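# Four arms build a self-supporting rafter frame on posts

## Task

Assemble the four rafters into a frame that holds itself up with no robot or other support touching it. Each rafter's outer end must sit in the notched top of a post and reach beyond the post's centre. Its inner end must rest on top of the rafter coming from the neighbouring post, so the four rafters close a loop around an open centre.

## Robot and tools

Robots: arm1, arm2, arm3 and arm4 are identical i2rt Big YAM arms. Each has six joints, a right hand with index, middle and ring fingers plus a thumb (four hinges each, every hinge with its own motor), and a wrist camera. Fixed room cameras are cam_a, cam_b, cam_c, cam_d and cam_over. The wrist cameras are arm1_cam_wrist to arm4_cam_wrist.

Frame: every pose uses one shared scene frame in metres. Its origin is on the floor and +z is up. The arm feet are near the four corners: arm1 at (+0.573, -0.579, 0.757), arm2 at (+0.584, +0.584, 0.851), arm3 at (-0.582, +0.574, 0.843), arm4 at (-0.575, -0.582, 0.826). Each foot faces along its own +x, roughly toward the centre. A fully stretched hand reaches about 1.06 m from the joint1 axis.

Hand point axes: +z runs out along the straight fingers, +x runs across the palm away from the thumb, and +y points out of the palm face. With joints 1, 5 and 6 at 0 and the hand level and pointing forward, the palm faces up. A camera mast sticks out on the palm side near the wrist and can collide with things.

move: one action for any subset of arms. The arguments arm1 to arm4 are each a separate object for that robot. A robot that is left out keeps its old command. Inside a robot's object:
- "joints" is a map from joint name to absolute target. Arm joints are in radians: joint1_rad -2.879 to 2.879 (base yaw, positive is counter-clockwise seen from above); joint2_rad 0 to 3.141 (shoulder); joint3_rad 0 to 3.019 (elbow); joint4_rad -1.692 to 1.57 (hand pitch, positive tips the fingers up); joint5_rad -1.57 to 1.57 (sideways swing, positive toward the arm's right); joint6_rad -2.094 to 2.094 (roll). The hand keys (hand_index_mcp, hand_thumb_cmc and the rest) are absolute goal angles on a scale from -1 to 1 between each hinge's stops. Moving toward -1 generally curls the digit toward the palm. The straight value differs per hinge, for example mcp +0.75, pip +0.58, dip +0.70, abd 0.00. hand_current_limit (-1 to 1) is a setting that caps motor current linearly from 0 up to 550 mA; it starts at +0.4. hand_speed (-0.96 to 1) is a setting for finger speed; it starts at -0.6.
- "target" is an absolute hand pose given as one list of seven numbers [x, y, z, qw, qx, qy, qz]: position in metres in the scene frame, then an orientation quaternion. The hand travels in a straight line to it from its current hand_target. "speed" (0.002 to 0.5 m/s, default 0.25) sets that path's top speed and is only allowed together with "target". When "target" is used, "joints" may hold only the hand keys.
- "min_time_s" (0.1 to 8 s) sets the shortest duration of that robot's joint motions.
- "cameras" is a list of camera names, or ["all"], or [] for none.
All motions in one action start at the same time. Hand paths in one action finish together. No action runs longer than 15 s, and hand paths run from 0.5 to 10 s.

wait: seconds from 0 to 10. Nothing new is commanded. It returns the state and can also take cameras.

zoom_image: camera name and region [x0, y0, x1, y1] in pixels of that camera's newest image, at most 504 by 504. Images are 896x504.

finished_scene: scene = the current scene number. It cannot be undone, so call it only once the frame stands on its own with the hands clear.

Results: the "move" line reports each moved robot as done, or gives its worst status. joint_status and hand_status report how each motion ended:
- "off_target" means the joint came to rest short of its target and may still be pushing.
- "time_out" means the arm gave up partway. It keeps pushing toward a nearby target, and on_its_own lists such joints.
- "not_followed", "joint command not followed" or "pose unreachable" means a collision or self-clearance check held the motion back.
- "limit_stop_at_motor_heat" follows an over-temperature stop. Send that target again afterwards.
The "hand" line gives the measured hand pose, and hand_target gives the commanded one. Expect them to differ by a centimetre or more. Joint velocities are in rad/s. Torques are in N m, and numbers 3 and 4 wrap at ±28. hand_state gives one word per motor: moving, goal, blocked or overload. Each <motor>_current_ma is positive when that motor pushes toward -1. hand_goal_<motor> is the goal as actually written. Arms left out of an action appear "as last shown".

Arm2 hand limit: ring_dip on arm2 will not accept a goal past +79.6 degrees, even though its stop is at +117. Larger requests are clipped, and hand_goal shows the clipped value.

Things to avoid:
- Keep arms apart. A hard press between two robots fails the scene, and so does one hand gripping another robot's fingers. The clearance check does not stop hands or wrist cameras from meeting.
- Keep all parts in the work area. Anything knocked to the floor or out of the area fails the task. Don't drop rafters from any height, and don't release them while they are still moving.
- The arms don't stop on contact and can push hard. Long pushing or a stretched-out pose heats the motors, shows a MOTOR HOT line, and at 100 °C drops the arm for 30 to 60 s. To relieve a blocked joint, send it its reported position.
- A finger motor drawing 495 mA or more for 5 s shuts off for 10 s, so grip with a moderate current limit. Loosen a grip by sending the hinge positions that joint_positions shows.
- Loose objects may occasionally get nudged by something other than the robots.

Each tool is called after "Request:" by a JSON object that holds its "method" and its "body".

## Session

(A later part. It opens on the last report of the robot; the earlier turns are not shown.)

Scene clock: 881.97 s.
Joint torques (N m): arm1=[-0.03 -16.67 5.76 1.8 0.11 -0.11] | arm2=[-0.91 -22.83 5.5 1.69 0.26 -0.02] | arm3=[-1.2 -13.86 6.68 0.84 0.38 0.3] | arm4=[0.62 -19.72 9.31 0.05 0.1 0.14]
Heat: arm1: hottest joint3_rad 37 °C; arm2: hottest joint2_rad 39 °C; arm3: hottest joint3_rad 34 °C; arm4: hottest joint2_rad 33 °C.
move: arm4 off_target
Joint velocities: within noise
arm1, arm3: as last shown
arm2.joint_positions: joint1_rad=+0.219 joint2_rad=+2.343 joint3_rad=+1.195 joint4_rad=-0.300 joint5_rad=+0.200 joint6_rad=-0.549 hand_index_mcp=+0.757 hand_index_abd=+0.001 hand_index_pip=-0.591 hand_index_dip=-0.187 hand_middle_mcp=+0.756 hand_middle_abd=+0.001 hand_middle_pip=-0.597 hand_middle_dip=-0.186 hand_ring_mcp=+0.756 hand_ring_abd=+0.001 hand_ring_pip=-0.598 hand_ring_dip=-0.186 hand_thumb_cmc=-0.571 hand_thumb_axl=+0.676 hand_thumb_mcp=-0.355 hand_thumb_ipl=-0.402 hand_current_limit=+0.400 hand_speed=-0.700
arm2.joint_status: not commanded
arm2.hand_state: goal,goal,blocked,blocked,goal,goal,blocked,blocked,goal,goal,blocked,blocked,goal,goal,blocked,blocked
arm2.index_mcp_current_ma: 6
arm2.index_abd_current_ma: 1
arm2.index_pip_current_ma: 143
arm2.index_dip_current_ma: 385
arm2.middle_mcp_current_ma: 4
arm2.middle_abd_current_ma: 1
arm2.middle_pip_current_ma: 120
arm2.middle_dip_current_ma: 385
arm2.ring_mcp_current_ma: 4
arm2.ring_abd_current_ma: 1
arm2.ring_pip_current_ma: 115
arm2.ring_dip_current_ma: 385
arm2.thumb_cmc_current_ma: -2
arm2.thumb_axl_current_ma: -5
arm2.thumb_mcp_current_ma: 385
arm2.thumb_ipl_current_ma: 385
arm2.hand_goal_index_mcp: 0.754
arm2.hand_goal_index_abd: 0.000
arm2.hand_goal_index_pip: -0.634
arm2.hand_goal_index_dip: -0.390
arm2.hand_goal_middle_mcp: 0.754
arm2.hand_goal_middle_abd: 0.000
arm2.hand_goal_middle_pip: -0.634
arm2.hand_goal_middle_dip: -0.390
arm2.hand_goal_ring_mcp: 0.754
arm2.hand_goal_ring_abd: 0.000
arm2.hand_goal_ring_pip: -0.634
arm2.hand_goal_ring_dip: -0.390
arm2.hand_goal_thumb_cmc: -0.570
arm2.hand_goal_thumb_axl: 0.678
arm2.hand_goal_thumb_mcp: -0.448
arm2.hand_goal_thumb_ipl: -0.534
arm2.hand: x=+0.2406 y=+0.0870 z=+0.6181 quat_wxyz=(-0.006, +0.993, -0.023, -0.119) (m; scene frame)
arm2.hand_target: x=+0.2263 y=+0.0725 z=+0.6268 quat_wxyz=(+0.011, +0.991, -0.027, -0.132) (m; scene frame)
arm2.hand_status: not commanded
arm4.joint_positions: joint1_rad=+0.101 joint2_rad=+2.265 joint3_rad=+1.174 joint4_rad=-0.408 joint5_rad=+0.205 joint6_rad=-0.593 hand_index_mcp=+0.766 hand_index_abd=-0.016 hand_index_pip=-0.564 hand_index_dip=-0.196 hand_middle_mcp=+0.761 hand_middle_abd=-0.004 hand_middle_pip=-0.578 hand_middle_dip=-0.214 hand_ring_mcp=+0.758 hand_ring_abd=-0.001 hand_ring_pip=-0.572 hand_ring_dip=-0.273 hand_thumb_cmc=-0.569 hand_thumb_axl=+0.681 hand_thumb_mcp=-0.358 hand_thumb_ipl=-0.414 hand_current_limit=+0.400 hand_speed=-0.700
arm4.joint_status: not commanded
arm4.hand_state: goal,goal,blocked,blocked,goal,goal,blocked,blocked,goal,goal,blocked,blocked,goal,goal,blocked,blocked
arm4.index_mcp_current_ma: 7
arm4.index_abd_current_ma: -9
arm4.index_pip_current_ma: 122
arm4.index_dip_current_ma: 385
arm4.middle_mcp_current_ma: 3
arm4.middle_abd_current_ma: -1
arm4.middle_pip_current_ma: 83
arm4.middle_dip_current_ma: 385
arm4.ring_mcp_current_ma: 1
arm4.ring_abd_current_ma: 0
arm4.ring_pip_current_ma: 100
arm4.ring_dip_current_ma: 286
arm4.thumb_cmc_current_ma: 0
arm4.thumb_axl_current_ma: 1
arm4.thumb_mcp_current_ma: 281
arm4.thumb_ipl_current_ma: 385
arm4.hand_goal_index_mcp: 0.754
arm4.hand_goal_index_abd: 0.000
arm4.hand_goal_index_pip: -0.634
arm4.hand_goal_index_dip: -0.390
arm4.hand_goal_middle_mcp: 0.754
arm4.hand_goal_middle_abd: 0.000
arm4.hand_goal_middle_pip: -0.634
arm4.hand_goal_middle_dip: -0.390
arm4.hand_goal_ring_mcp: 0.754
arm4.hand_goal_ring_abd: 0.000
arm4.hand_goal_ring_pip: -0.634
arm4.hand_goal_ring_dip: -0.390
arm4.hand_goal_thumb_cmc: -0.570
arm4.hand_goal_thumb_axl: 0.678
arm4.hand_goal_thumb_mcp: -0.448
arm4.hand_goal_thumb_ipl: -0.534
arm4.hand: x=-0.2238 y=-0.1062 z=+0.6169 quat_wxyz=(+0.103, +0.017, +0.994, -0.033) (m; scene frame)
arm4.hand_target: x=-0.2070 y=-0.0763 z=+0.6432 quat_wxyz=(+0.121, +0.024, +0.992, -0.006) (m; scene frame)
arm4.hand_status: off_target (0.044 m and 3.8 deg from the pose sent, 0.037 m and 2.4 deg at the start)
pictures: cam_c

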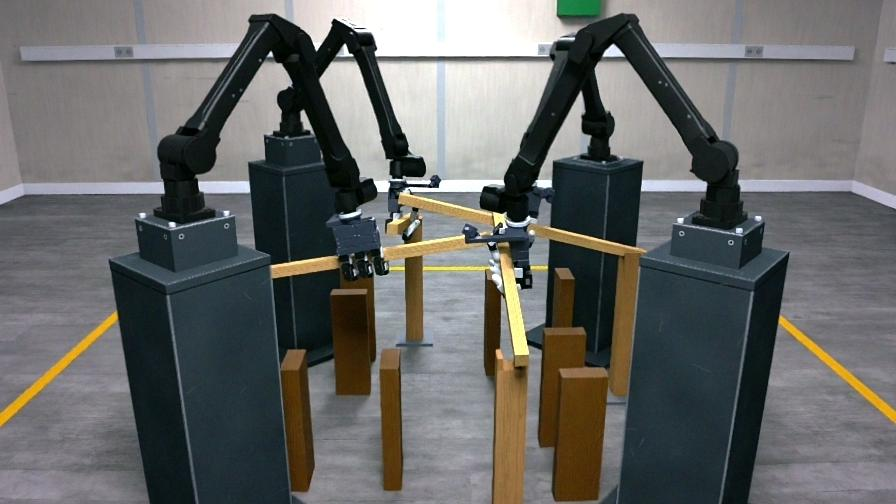

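Request:
{"method": "move", "body": {"arm4": {"target": [-0.202,-0.070,0.651,0.1213,0.0239,0.9930,-0.0060], "speed": 0.05}, "cameras": ["cam_c", "cam_d"]}}

Request:
{"method": "zoom_image", "body": {"camera": "cam_c", "region": [470, 300, 550, 400]}}

Request:
{"method": "zoom_image", "body": {"camera": "cam_d", "region": [380, 180, 480, 270]}}

Scene clock: 893.83 s.
Joint torques (N m): arm1=[0.15 -16.26 5.82 1.62 0.13 -0.12] | arm2=[-0.91 -22.83 5.5 1.69 0.26 -0.02] | arm3=[-1.2 -13.86 6.68 0.83 0.38 0.3] | arm4=[0.32 -20.78 9.32 0.03 0.14 0.13]
Heat: arm1: hottest joint3_rad 37 °C; arm2: hottest joint2_rad 39 °C; arm3: hottest joint3_rad 34 °C; arm4: hottest joint2_rad 34 °C.
move: arm4 off_target
Joint velocities: within noise
arm1.joint_positions: joint1_rad=+0.141 joint2_rad=+2.110 joint3_rad=+1.185 joint4_rad=-0.491 joint5_rad=+0.198 joint6_rad=-0.610 hand_index_mcp=+0.758 hand_index_abd=+0.001 hand_index_pip=-0.596 hand_index_dip=-0.170 hand_middle_mcp=+0.758 hand_middle_abd=+0.001 hand_middle_pip=-0.597 hand_middle_dip=-0.153 hand_ring_mcp=+0.758 hand_ring_abd=+0.001 hand_ring_pip=-0.586 hand_ring_dip=-0.160 hand_thumb_cmc=-0.569 hand_thumb_axl=+0.677 hand_thumb_mcp=-0.356 hand_thumb_ipl=-0.398 hand_current_limit=+0.400 hand_speed=-0.700
arm1.joint_status: not commanded
arm1.hand_state: goal,goal,blocked,blocked,goal,goal,blocked,blocked,goal,goal,blocked,blocked,goal,goal,blocked,blocked
arm1.index_mcp_current_ma: 15
arm1.index_abd_current_ma: 2
arm1.index_pip_current_ma: 166
arm1.index_dip_current_ma: 385
arm1.middle_mcp_current_ma: 16
arm1.middle_abd_current_ma: 3
arm1.middle_pip_current_ma: 162
arm1.middle_dip_current_ma: 385
arm1.ring_mcp_current_ma: 16
arm1.ring_abd_current_ma: 3
arm1.ring_pip_current_ma: 212
arm1.ring_dip_current_ma: 385
arm1.thumb_cmc_current_ma: 3
arm1.thumb_axl_current_ma: -4
arm1.thumb_mcp_current_ma: 385
arm1.thumb_ipl_current_ma: 385
arm1.hand_goal_index_mcp: 0.754
arm1.hand_goal_index_abd: 0.000
arm1.hand_goal_index_pip: -0.634
arm1.hand_goal_index_dip: -0.390
arm1.hand_goal_middle_mcp: 0.754
arm1.hand_goal_middle_abd: 0.000
arm1.hand_goal_middle_pip: -0.634
arm1.hand_goal_middle_dip: -0.390
arm1.hand_goal_ring_mcp: 0.754
arm1.hand_goal_ring_abd: 0.000
arm1.hand_goal_ring_pip: -0.634
arm1.hand_goal_ring_dip: -0.390
arm1.hand_goal_thumb_cmc: -0.570
arm1.hand_goal_thumb_axl: 0.678
arm1.hand_goal_thumb_mcp: -0.448
arm1.hand_goal_thumb_ipl: -0.534
arm1.hand: x=+0.0772 y=-0.2006 z=+0.6360 quat_wxyz=(+0.086, -0.684, +0.718, +0.090) (m; scene frame)
arm1.hand_target: x=+0.0762 y=-0.1901 z=+0.6400 quat_wxyz=(+0.085, -0.679, +0.722, +0.101) (m; scene frame)
arm1.hand_status: not commanded
arm2, arm3: as last shown
arm4.joint_positions: joint1_rad=+0.101 joint2_rad=+2.265 joint3_rad=+1.193 joint4_rad=-0.435 joint5_rad=+0.204 joint6_rad=-0.593 hand_index_mcp=+0.766 hand_index_abd=-0.016 hand_index_pip=-0.564 hand_index_dip=-0.196 hand_middle_mcp=+0.761 hand_middle_abd=-0.004 hand_middle_pip=-0.578 hand_middle_dip=-0.214 hand_ring_mcp=+0.758 hand_ring_abd=-0.001 hand_ring_pip=-0.572 hand_ring_dip=-0.273 hand_thumb_cmc=-0.569 hand_thumb_axl=+0.681 hand_thumb_mcp=-0.358 hand_thumb_ipl=-0.414 hand_current_limit=+0.400 hand_speed=-0.700
arm4.joint_status: not commanded
arm4.hand_state: goal,goal,blocked,blocked,goal,goal,blocked,blocked,goal,goal,blocked,blocked,goal,goal,blocked,blocked
arm4.index_mcp_current_ma: 7
arm4.index_abd_current_ma: -9
arm4.index_pip_current_ma: 122
arm4.index_dip_current_ma: 385
arm4.middle_mcp_current_ma: 3
arm4.middle_abd_current_ma: -1
arm4.middle_pip_current_ma: 83
arm4.middle_dip_current_ma: 385
arm4.ring_mcp_current_ma: 1
arm4.ring_abd_current_ma: 0
arm4.ring_pip_current_ma: 100
arm4.ring_dip_current_ma: 286
arm4.thumb_cmc_current_ma: 0
arm4.thumb_axl_current_ma: 1
arm4.thumb_mcp_current_ma: 281
arm4.thumb_ipl_current_ma: 385
arm4.hand_goal_index_mcp: 0.754
arm4.hand_goal_index_abd: 0.000
arm4.hand_goal_index_pip: -0.634
arm4.hand_goal_index_dip: -0.390
arm4.hand_goal_middle_mcp: 0.754
arm4.hand_goal_middle_abd: 0.000
arm4.hand_goal_middle_pip: -0.634
arm4.hand_goal_middle_dip: -0.390
arm4.hand_goal_ring_mcp: 0.754
arm4.hand_goal_ring_abd: 0.000
arm4.hand_goal_ring_pip: -0.634
arm4.hand_goal_ring_dip: -0.390
arm4.hand_goal_thumb_cmc: -0.570
arm4.hand_goal_thumb_axl: 0.678
arm4.hand_goal_thumb_mcp: -0.448
arm4.hand_goal_thumb_ipl: -0.534
arm4.hand: x=-0.2213 y=-0.1025 z=+0.6194 quat_wxyz=(+0.101, +0.017, +0.994, -0.037) (m; scene frame)
arm4.hand_target: x=-0.2030 y=-0.0714 z=+0.6521 quat_wxyz=(+0.121, +0.024, +0.992, -0.006) (m; scene frame)
arm4.hand_status: off_target (0.049 m and 4.3 deg from the pose sent, 0.054 m and 3.8 deg at the start)
pictures: cam_c, cam_d

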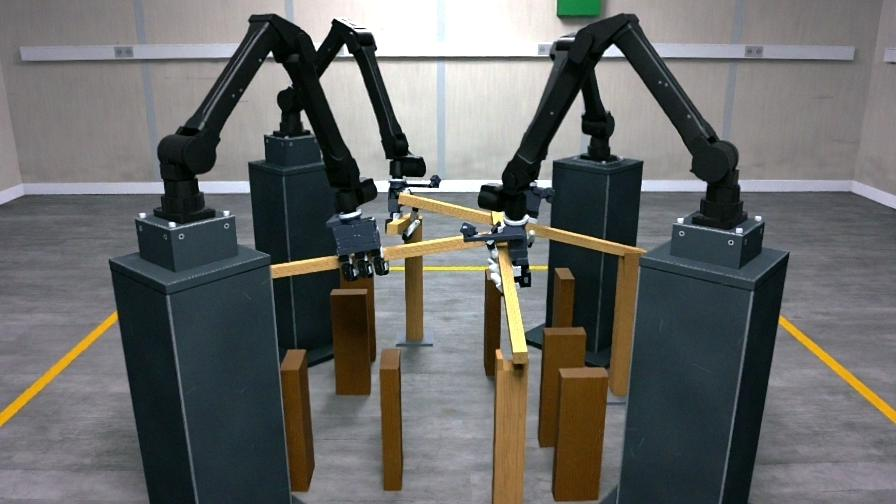

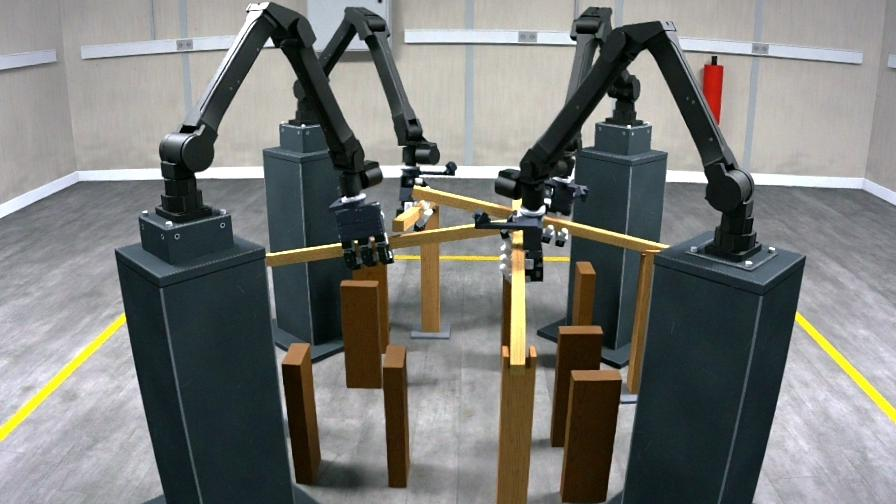

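Scaled by 5.040.

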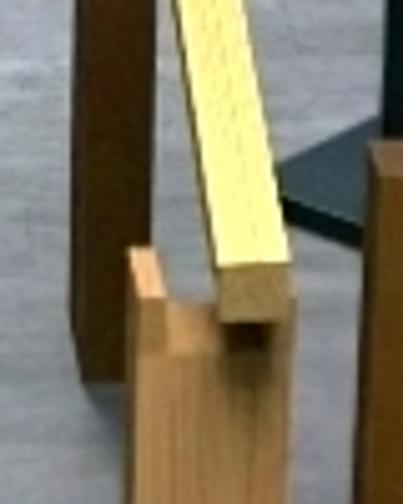

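Scaled by 5.040.

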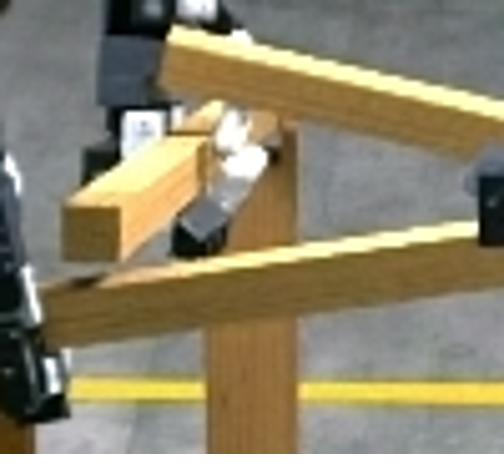

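Request:
{"method": "move", "body": {"arm4": {"joints": {"joint2_rad": 2.225, "joint4_rad": -0.39}, "min_time_s": 1.5}, "cameras": ["cam_c", "cam_d"]}}

Request:
{"method": "zoom_image", "body": {"camera": "cam_c", "region": [470, 300, 550, 400]}}

Request:
{"method": "zoom_image", "body": {"camera": "cam_d", "region": [380, 180, 480, 270]}}

Scene clock: 905.43 s.
Joint torques (N m): arm1=[-0.32 -17.08 5.9 1.52 0.09 0] | arm2=[-0.85 -22.83 5.5 1.7 0.26 -0.02] | arm3=[-1.2 -13.86 6.68 0.84 0.38 0.3] | arm4=[0.44 -21.66 9.36 1.1 0.12 0.13]
Heat: arm1: hottest joint3_rad 37 °C; arm2: hottest joint2_rad 39 °C; arm3: hottest joint3_rad 34 °C; arm4: hottest joint3_rad 35 °C.
move: arm4 done
Joint velocities: within noise
arm1, arm2, arm3: as last shown
arm4.joint_positions: joint1_rad=+0.101 joint2_rad=+2.265 joint3_rad=+1.193 joint4_rad=-0.406 joint5_rad=+0.204 joint6_rad=-0.593 hand_index_mcp=+0.766 hand_index_abd=-0.016 hand_index_pip=-0.564 hand_index_dip=-0.196 hand_middle_mcp=+0.761 hand_middle_abd=-0.004 hand_middle_pip=-0.578 hand_middle_dip=-0.214 hand_ring_mcp=+0.758 hand_ring_abd=-0.001 hand_ring_pip=-0.572 hand_ring_dip=-0.273 hand_thumb_cmc=-0.569 hand_thumb_axl=+0.681 hand_thumb_mcp=-0.358 hand_thumb_ipl=-0.414 hand_current_limit=+0.400 hand_speed=-0.700
arm4.joint_status: all done
arm4.hand_state: goal,goal,blocked,blocked,goal,goal,blocked,blocked,goal,goal,blocked,blocked,goal,goal,blocked,blocked
arm4.index_mcp_current_ma: 7
arm4.index_abd_current_ma: -9
arm4.index_pip_current_ma: 122
arm4.index_dip_current_ma: 385
arm4.middle_mcp_current_ma: 3
arm4.middle_abd_current_ma: -1
arm4.middle_pip_current_ma: 83
arm4.middle_dip_current_ma: 385
arm4.ring_mcp_current_ma: 1
arm4.ring_abd_current_ma: 0
arm4.ring_pip_current_ma: 100
arm4.ring_dip_current_ma: 286
arm4.thumb_cmc_current_ma: 0
arm4.thumb_axl_current_ma: 1
arm4.thumb_mcp_current_ma: 281
arm4.thumb_ipl_current_ma: 385
arm4.hand_goal_index_mcp: 0.754
arm4.hand_goal_index_abd: 0.000
arm4.hand_goal_index_pip: -0.634
arm4.hand_goal_index_dip: -0.390
arm4.hand_goal_middle_mcp: 0.754
arm4.hand_goal_middle_abd: 0.000
arm4.hand_goal_middle_pip: -0.634
arm4.hand_goal_middle_dip: -0.390
arm4.hand_goal_ring_mcp: 0.754
arm4.hand_goal_ring_abd: 0.000
arm4.hand_goal_ring_pip: -0.634
arm4.hand_goal_ring_dip: -0.390
arm4.hand_goal_thumb_cmc: -0.570
arm4.hand_goal_thumb_axl: 0.678
arm4.hand_goal_thumb_mcp: -0.448
arm4.hand_goal_thumb_ipl: -0.534
arm4.hand: x=-0.2171 y=-0.0966 z=+0.6226 quat_wxyz=(+0.109, +0.018, +0.994, -0.025) (m; scene frame)
arm4.hand_target: x=-0.1947 y=-0.0595 z=+0.6634 quat_wxyz=(+0.137, +0.027, +0.990, +0.019) (m; scene frame)
arm4.hand_status: not commanded
pictures: cam_c, cam_d

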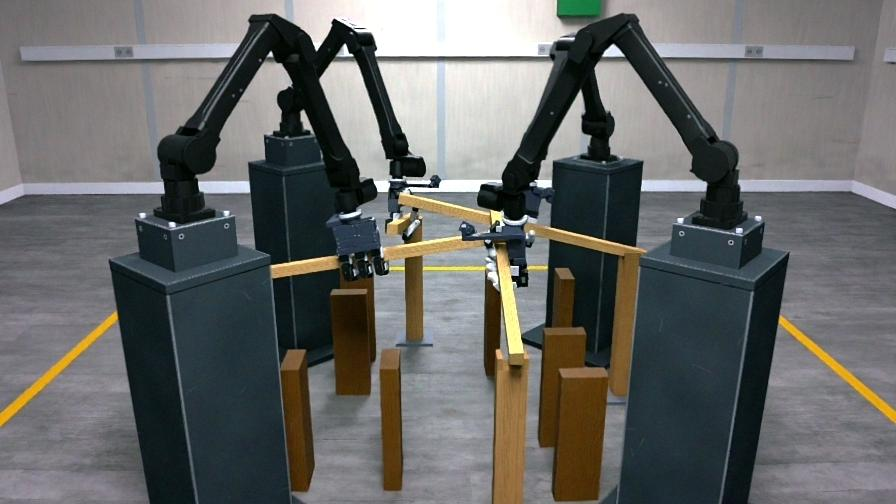

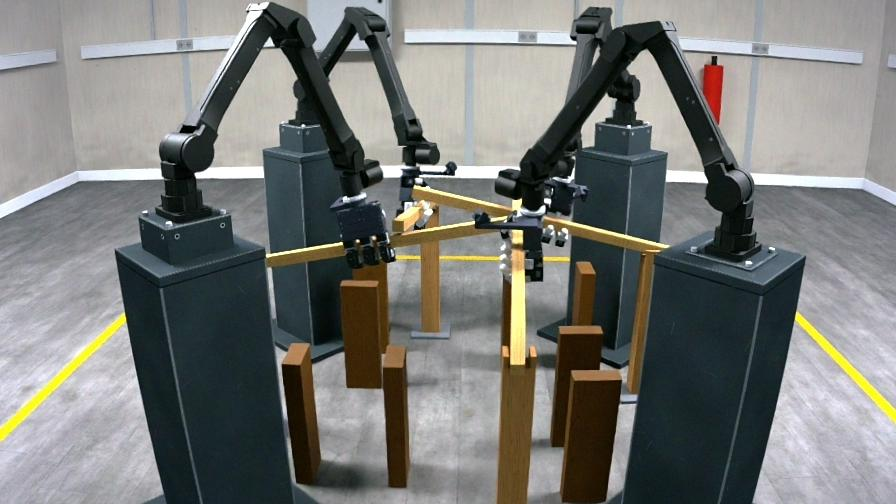

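Scaled by 5.040.

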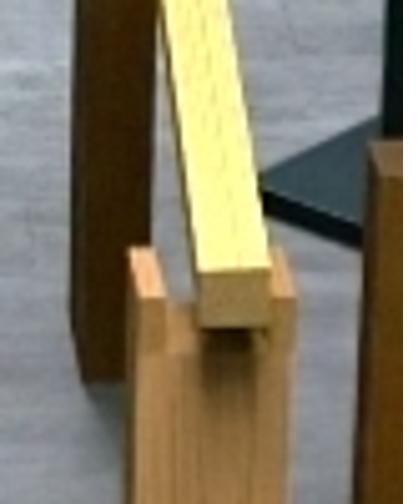

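Scaled by 5.040.

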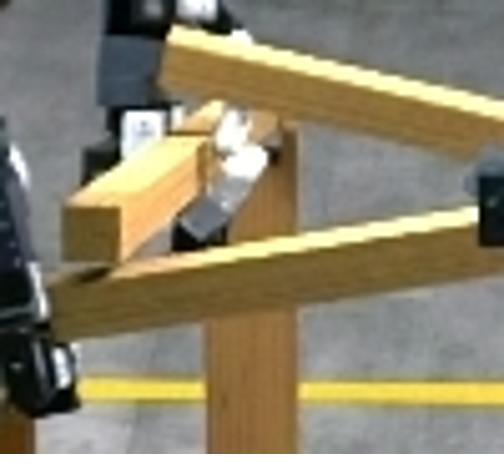

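Request:
{"method": "move", "body": {"arm4": {"joints": {"joint4_rad": -0.362}, "min_time_s": 1.0}, "cameras": ["cam_c", "cam_d"]}}

Request:
{"method": "zoom_image", "body": {"camera": "cam_c", "region": [470, 300, 550, 400]}}

Request:
{"method": "zoom_image", "body": {"camera": "cam_d", "region": [380, 180, 480, 270]}}

Scene clock: 913.37 s.
Joint torques (N m): arm1=[-0.85 -16.73 5.82 1.58 0.14 -0.08] | arm2=[-0.85 -22.83 5.52 1.69 0.26 -0.02] | arm3=[-1.2 -13.86 6.68 0.84 0.38 0.3] | arm4=[0.5 -21.77 9.42 1.21 0.13 0.14]
Heat: arm1: hottest joint3_rad 37 °C; arm2: hottest joint2_rad 39 °C; arm3: hottest joint3_rad 34 °C; arm4: hottest joint3_rad 35 °C.
move: arm4 done
Joint velocities: within noise
arm1, arm2, arm3: as last shown
arm4.joint_positions: joint1_rad=+0.101 joint2_rad=+2.265 joint3_rad=+1.193 joint4_rad=-0.379 joint5_rad=+0.204 joint6_rad=-0.593 hand_index_mcp=+0.766 hand_index_abd=-0.016 hand_index_pip=-0.564 hand_index_dip=-0.196 hand_middle_mcp=+0.761 hand_middle_abd=-0.004 hand_middle_pip=-0.578 hand_middle_dip=-0.214 hand_ring_mcp=+0.758 hand_ring_abd=-0.001 hand_ring_pip=-0.572 hand_ring_dip=-0.273 hand_thumb_cmc=-0.569 hand_thumb_axl=+0.681 hand_thumb_mcp=-0.358 hand_thumb_ipl=-0.414 hand_current_limit=+0.400 hand_speed=-0.700
arm4.joint_status: all done
arm4.hand_state: goal,goal,blocked,blocked,goal,goal,blocked,blocked,goal,goal,blocked,blocked,goal,goal,blocked,blocked
arm4.index_mcp_current_ma: 7
arm4.index_abd_current_ma: -9
arm4.index_pip_current_ma: 122
arm4.index_dip_current_ma: 385
arm4.middle_mcp_current_ma: 3
arm4.middle_abd_current_ma: -1
arm4.middle_pip_current_ma: 83
arm4.middle_dip_current_ma: 385
arm4.ring_mcp_current_ma: 1
arm4.ring_abd_current_ma: 0
arm4.ring_pip_current_ma: 100
arm4.ring_dip_current_ma: 286
arm4.thumb_cmc_current_ma: 0
arm4.thumb_axl_current_ma: 1
arm4.thumb_mcp_current_ma: 281
arm4.thumb_ipl_current_ma: 385
arm4.hand_goal_index_mcp: 0.754
arm4.hand_goal_index_abd: 0.000
arm4.hand_goal_index_pip: -0.634
arm4.hand_goal_index_dip: -0.390
arm4.hand_goal_middle_mcp: 0.754
arm4.hand_goal_middle_abd: 0.000
arm4.hand_goal_middle_pip: -0.634
arm4.hand_goal_middle_dip: -0.390
arm4.hand_goal_ring_mcp: 0.754
arm4.hand_goal_ring_abd: 0.000
arm4.hand_goal_ring_pip: -0.634
arm4.hand_goal_ring_dip: -0.390
arm4.hand_goal_thumb_cmc: -0.570
arm4.hand_goal_thumb_axl: 0.678
arm4.hand_goal_thumb_mcp: -0.448
arm4.hand_goal_thumb_ipl: -0.534
arm4.hand: x=-0.2132 y=-0.0912 z=+0.6256 quat_wxyz=(+0.117, +0.020, +0.993, -0.013) (m; scene frame)
arm4.hand_target: x=-0.1910 y=-0.0542 z=+0.6671 quat_wxyz=(+0.145, +0.028, +0.989, +0.031) (m; scene frame)
arm4.hand_status: not commanded
pictures: cam_c, cam_d

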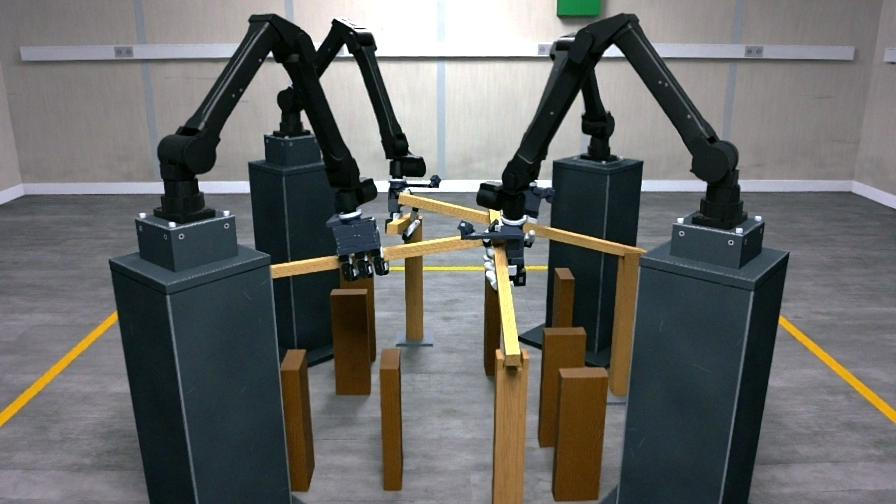

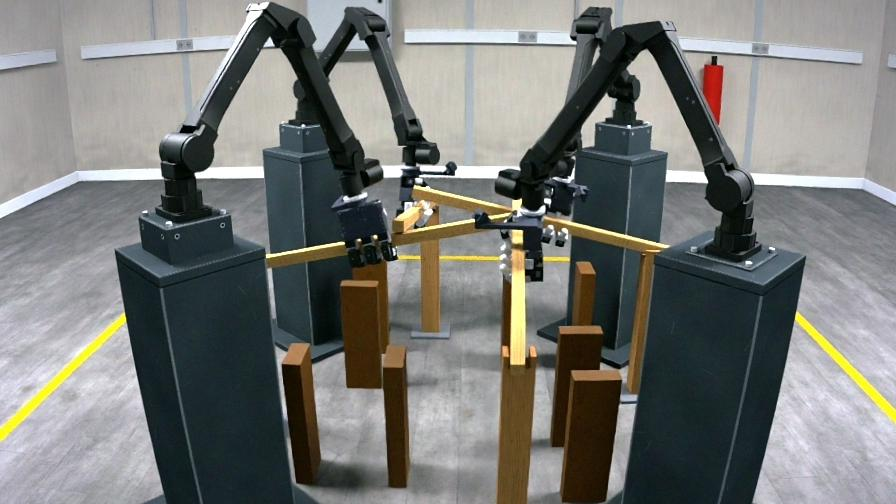

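Scaled by 5.040.

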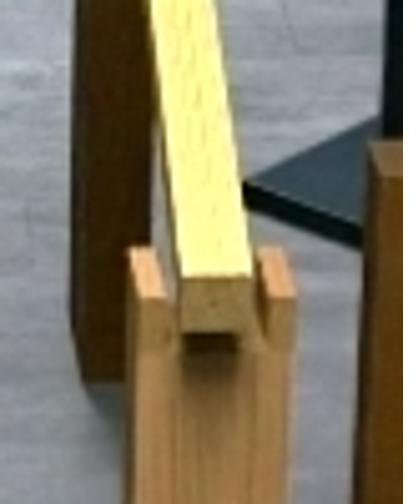

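Scaled by 5.040.

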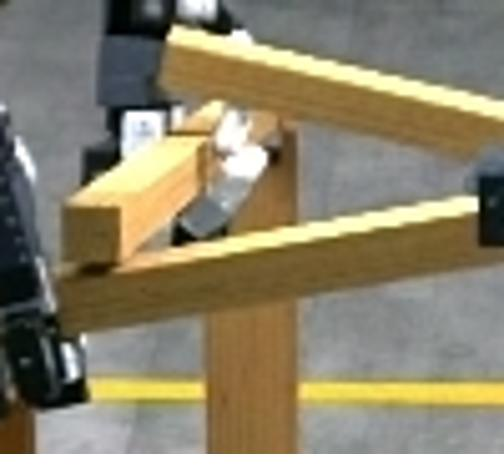

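Request:
{"method": "move", "body": {"arm4": {"joints": {"joint2_rad": 2.305, "joint4_rad": -0.349}, "min_time_s": 1.5}, "cameras": ["cam_c", "cam_d"]}}

Request:
{"method": "zoom_image", "body": {"camera": "cam_c", "region": [470, 300, 550, 400]}}

Request:
{"method": "zoom_image", "body": {"camera": "cam_d", "region": [380, 180, 480, 270]}}

Scene clock: 920.63 s.
Joint torques (N m): arm1=[-1.14 -16.38 5.87 1.58 0.11 -0.09] | arm2=[-0.85 -22.83 5.52 1.69 0.26 -0.02] | arm3=[-1.2 -13.86 6.68 0.84 0.38 0.3] | arm4=[0.62 -17.55 9.13 1.16 0.11 0.14]
Heat: arm1: hottest joint3_rad 37 °C; arm2: hottest joint2_rad 39 °C; arm3: hottest joint3_rad 34 °C; arm4: hottest joint3_rad 36 °C.
move: arm4 done
Joint velocities: within noise
arm1, arm2: as last shown
arm3.joint_positions: joint1_rad=+0.089 joint2_rad=+2.315 joint3_rad=+1.213 joint4_rad=-0.340 joint5_rad=+0.193 joint6_rad=-0.593 hand_index_mcp=+0.759 hand_index_abd=-0.002 hand_index_pip=-0.593 hand_index_dip=-0.222 hand_middle_mcp=+0.758 hand_middle_abd=-0.003 hand_middle_pip=-0.594 hand_middle_dip=-0.252 hand_ring_mcp=+0.757 hand_ring_abd=+0.000 hand_ring_pip=-0.587 hand_ring_dip=-0.290 hand_thumb_cmc=-0.572 hand_thumb_axl=+0.678 hand_thumb_mcp=-0.342 hand_thumb_ipl=-0.431 hand_current_limit=+0.400 hand_speed=-0.700
arm3.joint_status: not commanded
arm3.hand_state: goal,goal,blocked,blocked,goal,goal,blocked,blocked,goal,goal,blocked,blocked,goal,goal,blocked,blocked
arm3.index_mcp_current_ma: 10
arm3.index_abd_current_ma: -3
arm3.index_pip_current_ma: 121
arm3.index_dip_current_ma: 385
arm3.middle_mcp_current_ma: 7
arm3.middle_abd_current_ma: -3
arm3.middle_pip_current_ma: 116
arm3.middle_dip_current_ma: 385
arm3.ring_mcp_current_ma: 6
arm3.ring_abd_current_ma: 0
arm3.ring_pip_current_ma: 141
arm3.ring_dip_current_ma: 368
arm3.thumb_cmc_current_ma: -3
arm3.thumb_axl_current_ma: 0
arm3.thumb_mcp_current_ma: 385
arm3.thumb_ipl_current_ma: 385
arm3.hand_goal_index_mcp: 0.754
arm3.hand_goal_index_abd: 0.000
arm3.hand_goal_index_pip: -0.634
arm3.hand_goal_index_dip: -0.390
arm3.hand_goal_middle_mcp: 0.754
arm3.hand_goal_middle_abd: 0.000
arm3.hand_goal_middle_pip: -0.634
arm3.hand_goal_middle_dip: -0.390
arm3.hand_goal_ring_mcp: 0.754
arm3.hand_goal_ring_abd: 0.000
arm3.hand_goal_ring_pip: -0.634
arm3.hand_goal_ring_dip: -0.390
arm3.hand_goal_thumb_cmc: -0.570
arm3.hand_goal_thumb_axl: 0.678
arm3.hand_goal_thumb_mcp: -0.448
arm3.hand_goal_thumb_ipl: -0.534
arm3.hand: x=-0.0887 y=+0.2076 z=+0.6235 quat_wxyz=(+0.078, +0.718, +0.686, -0.089) (m; scene frame)
arm3.hand_target: x=-0.0687 y=+0.1956 z=+0.6329 quat_wxyz=(+0.101, +0.720, +0.681, -0.085) (m; scene frame)
arm3.hand_status: not commanded
arm4.joint_positions: joint1_rad=+0.101 joint2_rad=+2.294 joint3_rad=+1.193 joint4_rad=-0.365 joint5_rad=+0.204 joint6_rad=-0.593 hand_index_mcp=+0.766 hand_index_abd=-0.016 hand_index_pip=-0.564 hand_index_dip=-0.196 hand_middle_mcp=+0.761 hand_middle_abd=-0.004 hand_middle_pip=-0.578 hand_middle_dip=-0.214 hand_ring_mcp=+0.758 hand_ring_abd=-0.001 hand_ring_pip=-0.572 hand_ring_dip=-0.273 hand_thumb_cmc=-0.569 hand_thumb_axl=+0.681 hand_thumb_mcp=-0.358 hand_thumb_ipl=-0.414 hand_current_limit=+0.400 hand_speed=-0.700
arm4.joint_status: all done
arm4.hand_state: goal,goal,blocked,blocked,goal,goal,blocked,blocked,goal,goal,blocked,blocked,goal,goal,blocked,blocked
arm4.index_mcp_current_ma: 7
arm4.index_abd_current_ma: -9
arm4.index_pip_current_ma: 122
arm4.index_dip_current_ma: 385
arm4.middle_mcp_current_ma: 3
arm4.middle_abd_current_ma: -1
arm4.middle_pip_current_ma: 83
arm4.middle_dip_current_ma: 385
arm4.ring_mcp_current_ma: 1
arm4.ring_abd_current_ma: 0
arm4.ring_pip_current_ma: 100
arm4.ring_dip_current_ma: 286
arm4.thumb_cmc_current_ma: 0
arm4.thumb_axl_current_ma: 1
arm4.thumb_mcp_current_ma: 281
arm4.thumb_ipl_current_ma: 385
arm4.hand_goal_index_mcp: 0.754
arm4.hand_goal_index_abd: 0.000
arm4.hand_goal_index_pip: -0.634
arm4.hand_goal_index_dip: -0.390
arm4.hand_goal_middle_mcp: 0.754
arm4.hand_goal_middle_abd: 0.000
arm4.hand_goal_middle_pip: -0.634
arm4.hand_goal_middle_dip: -0.390
arm4.hand_goal_ring_mcp: 0.754
arm4.hand_goal_ring_abd: 0.000
arm4.hand_goal_ring_pip: -0.634
arm4.hand_goal_ring_dip: -0.390
arm4.hand_goal_thumb_cmc: -0.570
arm4.hand_goal_thumb_axl: 0.678
arm4.hand_goal_thumb_mcp: -0.448
arm4.hand_goal_thumb_ipl: -0.534
arm4.hand: x=-0.2170 y=-0.0965 z=+0.6101 quat_wxyz=(+0.113, +0.019, +0.993, -0.020) (m; scene frame)
arm4.hand_target: x=-0.2035 y=-0.0722 z=+0.6194 quat_wxyz=(+0.127, +0.025, +0.992, +0.003) (m; scene frame)
arm4.hand_status: not commanded
pictures: cam_c, cam_d

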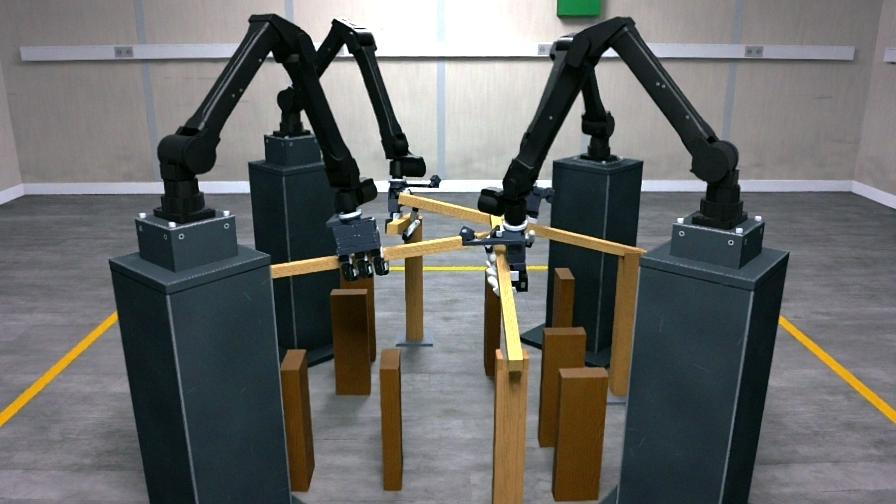

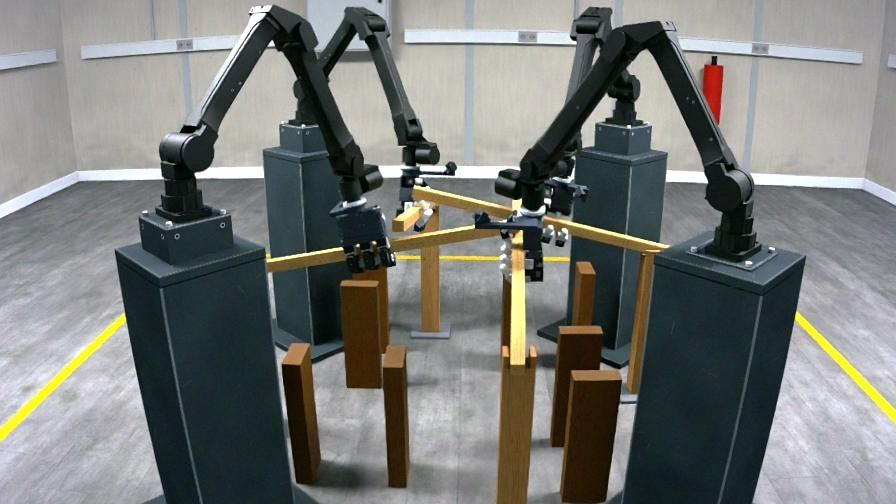

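Scaled by 5.040.

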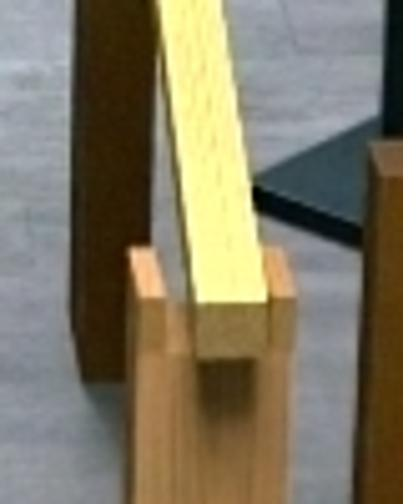

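Scaled by 5.040.

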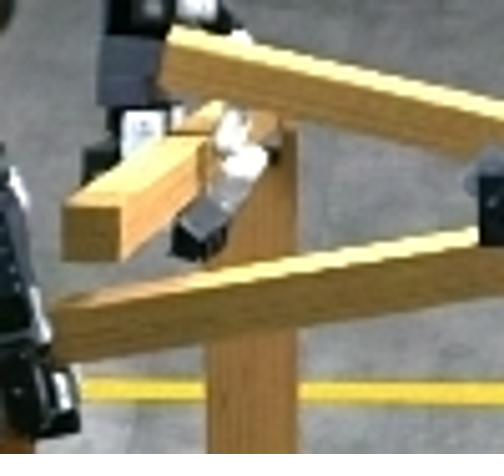

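Request:
{"method": "move", "body": {"arm4": {"joints": {"joint4_rad": -0.329}, "min_time_s": 1.0}, "arm3": {"joints": {"joint4_rad": -0.36}, "min_time_s": 1.0}, "cameras": ["cam_a", "cam_b", "cam_c", "cam_d"]}}

Request:
{"method": "zoom_image", "body": {"camera": "cam_c", "region": [470, 300, 550, 400]}}

Request:
{"method": "zoom_image", "body": {"camera": "cam_b", "region": [480, 300, 560, 400]}}

Request:
{"method": "zoom_image", "body": {"camera": "cam_a", "region": [380, 200, 480, 290]}}

Request:
{"method": "zoom_image", "body": {"camera": "cam_b", "region": [370, 170, 470, 260]}}

Request:
{"method": "zoom_image", "body": {"camera": "cam_c", "region": [370, 170, 470, 260]}}

Request:
{"method": "zoom_image", "body": {"camera": "cam_d", "region": [380, 180, 480, 270]}}

Scene clock: 930.17 s.
Joint torques (N m): arm1=[-0.56 -16.32 5.93 1.44 0.14 -0.12] | arm2=[-0.91 -22.83 5.52 1.7 0.26 -0.02] | arm3=[-1.2 -13.86 6.65 0.23 0.38 0.3] | arm4=[0.62 -17.61 9.18 1.29 0.13 0.14]
Heat: arm1: hottest joint3_rad 37 °C; arm2: hottest joint2_rad 39 °C; arm3: hottest joint3_rad 34 °C; arm4: hottest joint3_rad 36 °C.
move: arm3 done; arm4 done
Joint velocities: within noise
arm1, arm2: as last shown
arm3.joint_positions: joint1_rad=+0.089 joint2_rad=+2.315 joint3_rad=+1.213 joint4_rad=-0.357 joint5_rad=+0.193 joint6_rad=-0.593 hand_index_mcp=+0.759 hand_index_abd=-0.002 hand_index_pip=-0.593 hand_index_dip=-0.222 hand_middle_mcp=+0.758 hand_middle_abd=-0.003 hand_middle_pip=-0.594 hand_middle_dip=-0.252 hand_ring_mcp=+0.757 hand_ring_abd=+0.000 hand_ring_pip=-0.587 hand_ring_dip=-0.290 hand_thumb_cmc=-0.572 hand_thumb_axl=+0.678 hand_thumb_mcp=-0.342 hand_thumb_ipl=-0.431 hand_current_limit=+0.400 hand_speed=-0.700
arm3.joint_status: all done
arm3.hand_state: goal,goal,blocked,blocked,goal,goal,blocked,blocked,goal,goal,blocked,blocked,goal,goal,blocked,blocked
arm3.index_mcp_current_ma: 10
arm3.index_abd_current_ma: -3
arm3.index_pip_current_ma: 121
arm3.index_dip_current_ma: 385
arm3.middle_mcp_current_ma: 7
arm3.middle_abd_current_ma: -3
arm3.middle_pip_current_ma: 116
arm3.middle_dip_current_ma: 385
arm3.ring_mcp_current_ma: 6
arm3.ring_abd_current_ma: 0
arm3.ring_pip_current_ma: 141
arm3.ring_dip_current_ma: 368
arm3.thumb_cmc_current_ma: -3
arm3.thumb_axl_current_ma: 0
arm3.thumb_mcp_current_ma: 385
arm3.thumb_ipl_current_ma: 385
arm3.hand_goal_index_mcp: 0.754
arm3.hand_goal_index_abd: 0.000
arm3.hand_goal_index_pip: -0.634
arm3.hand_goal_index_dip: -0.390
arm3.hand_goal_middle_mcp: 0.754
arm3.hand_goal_middle_abd: 0.000
arm3.hand_goal_middle_pip: -0.634
arm3.hand_goal_middle_dip: -0.390
arm3.hand_goal_ring_mcp: 0.754
arm3.hand_goal_ring_abd: 0.000
arm3.hand_goal_ring_pip: -0.634
arm3.hand_goal_ring_dip: -0.390
arm3.hand_goal_thumb_cmc: -0.570
arm3.hand_goal_thumb_axl: 0.678
arm3.hand_goal_thumb_mcp: -0.448
arm3.hand_goal_thumb_ipl: -0.534
arm3.hand: x=-0.0921 y=+0.2099 z=+0.6216 quat_wxyz=(+0.069, +0.717, +0.687, -0.090) (m; scene frame)
arm3.hand_target: x=-0.0751 y=+0.2001 z=+0.6289 quat_wxyz=(+0.084, +0.720, +0.683, -0.089) (m; scene frame)
arm3.hand_status: not commanded
arm4.joint_positions: joint1_rad=+0.101 joint2_rad=+2.294 joint3_rad=+1.193 joint4_rad=-0.346 joint5_rad=+0.204 joint6_rad=-0.593 hand_index_mcp=+0.766 hand_index_abd=-0.016 hand_index_pip=-0.564 hand_index_dip=-0.196 hand_middle_mcp=+0.761 hand_middle_abd=-0.004 hand_middle_pip=-0.578 hand_middle_dip=-0.214 hand_ring_mcp=+0.758 hand_ring_abd=-0.001 hand_ring_pip=-0.572 hand_ring_dip=-0.273 hand_thumb_cmc=-0.569 hand_thumb_axl=+0.681 hand_thumb_mcp=-0.358 hand_thumb_ipl=-0.414 hand_current_limit=+0.400 hand_speed=-0.700
arm4.joint_status: all done
arm4.hand_state: goal,goal,blocked,blocked,goal,goal,blocked,blocked,goal,goal,blocked,blocked,goal,goal,blocked,blocked
arm4.index_mcp_current_ma: 7
arm4.index_abd_current_ma: -9
arm4.index_pip_current_ma: 122
arm4.index_dip_current_ma: 385
arm4.middle_mcp_current_ma: 3
arm4.middle_abd_current_ma: -1
arm4.middle_pip_current_ma: 83
arm4.middle_dip_current_ma: 385
arm4.ring_mcp_current_ma: 1
arm4.ring_abd_current_ma: 0
arm4.ring_pip_current_ma: 100
arm4.ring_dip_current_ma: 286
arm4.thumb_cmc_current_ma: 0
arm4.thumb_axl_current_ma: 1
arm4.thumb_mcp_current_ma: 281
arm4.thumb_ipl_current_ma: 385
arm4.hand_goal_index_mcp: 0.754
arm4.hand_goal_index_abd: 0.000
arm4.hand_goal_index_pip: -0.634
arm4.hand_goal_index_dip: -0.390
arm4.hand_goal_middle_mcp: 0.754
arm4.hand_goal_middle_abd: 0.000
arm4.hand_goal_middle_pip: -0.634
arm4.hand_goal_middle_dip: -0.390
arm4.hand_goal_ring_mcp: 0.754
arm4.hand_goal_ring_abd: 0.000
arm4.hand_goal_ring_pip: -0.634
arm4.hand_goal_ring_dip: -0.390
arm4.hand_goal_thumb_cmc: -0.570
arm4.hand_goal_thumb_axl: 0.678
arm4.hand_goal_thumb_mcp: -0.448
arm4.hand_goal_thumb_ipl: -0.534
arm4.hand: x=-0.2144 y=-0.0929 z=+0.6122 quat_wxyz=(+0.118, +0.020, +0.993, -0.012) (m; scene frame)
arm4.hand_target: x=-0.2009 y=-0.0685 z=+0.6217 quat_wxyz=(+0.132, +0.026, +0.991, +0.011) (m; scene frame)
arm4.hand_status: not commanded
pictures: cam_a, cam_b, cam_c, cam_d

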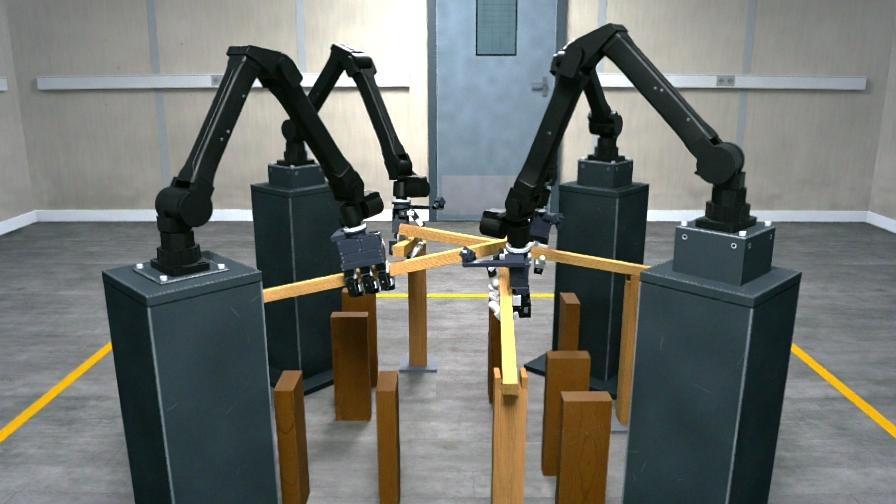

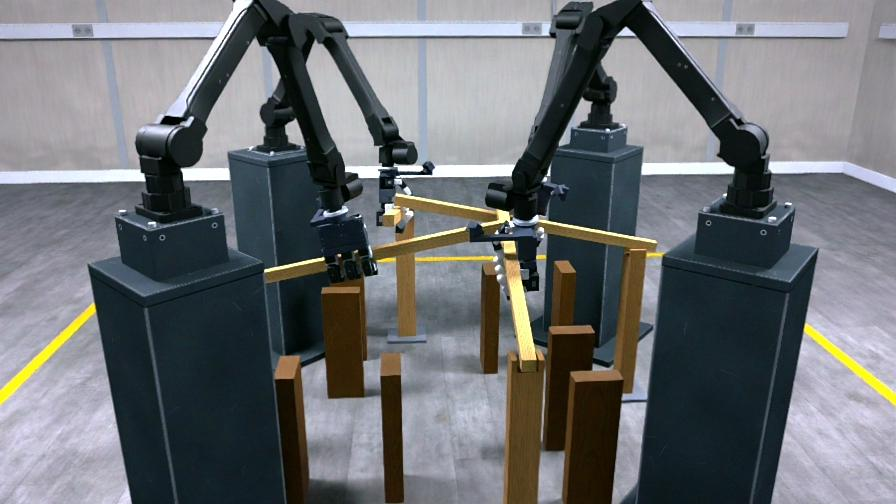

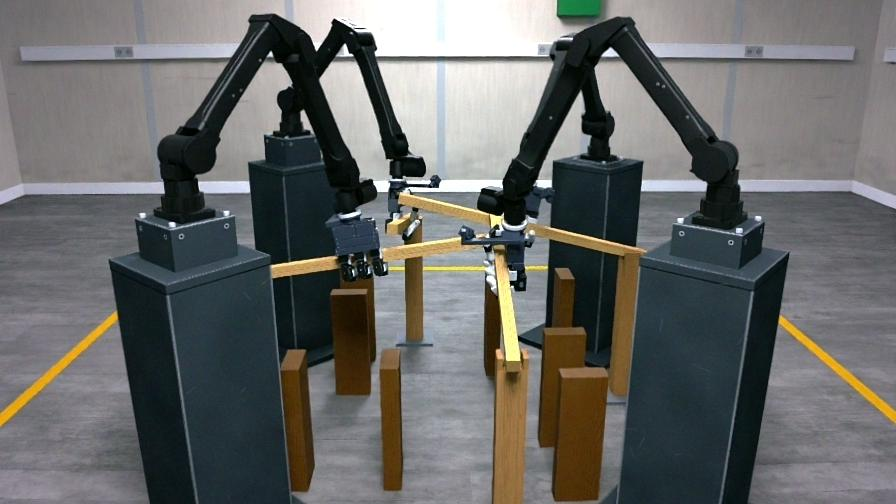

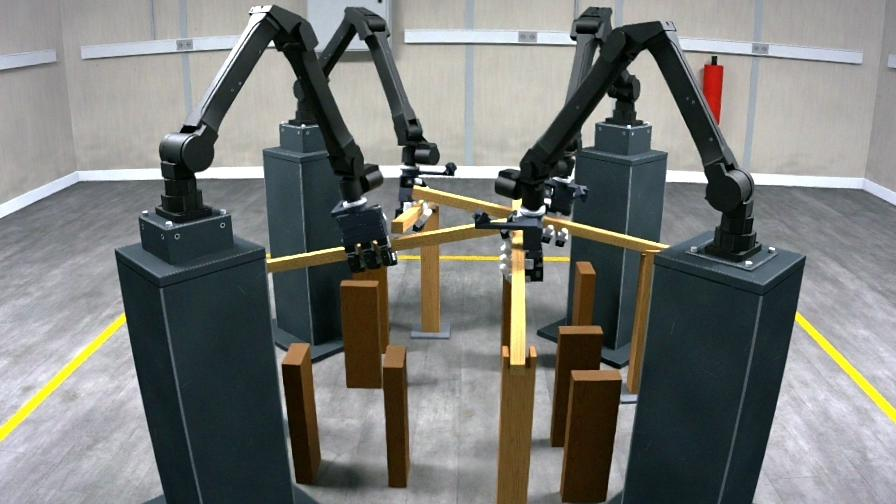

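Scaled by 5.040.

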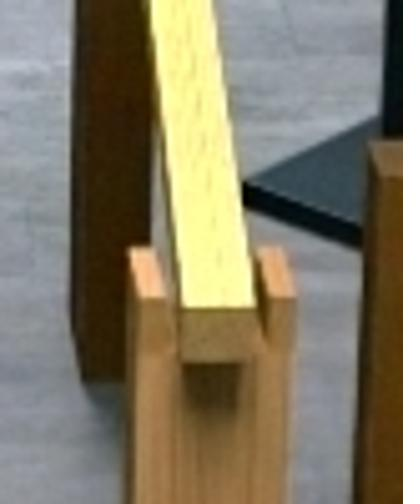

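Scaled by 5.040.

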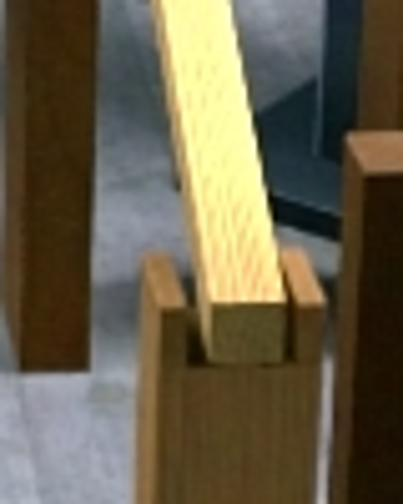

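Scaled by 5.040.

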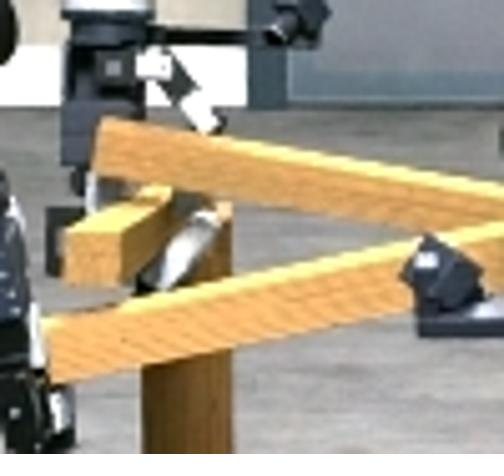

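Scaled by 5.040.

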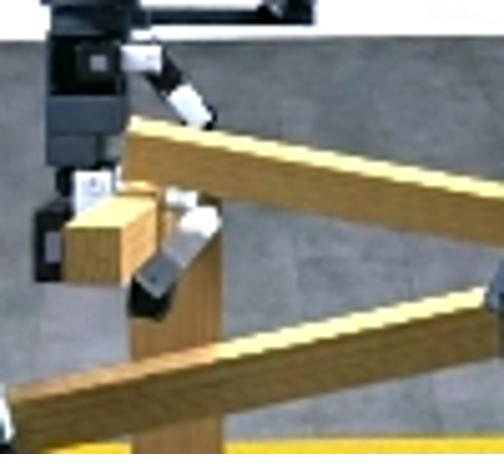

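Scaled by 5.040.

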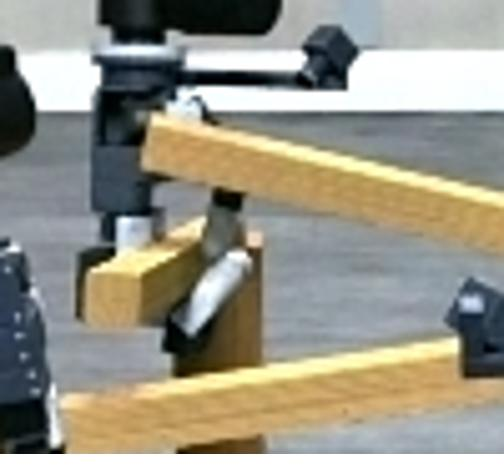

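Scaled by 5.040.

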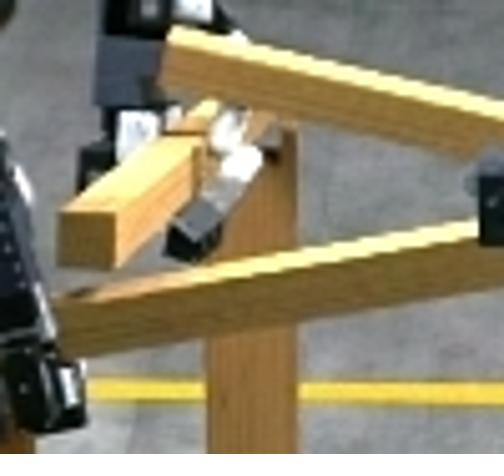

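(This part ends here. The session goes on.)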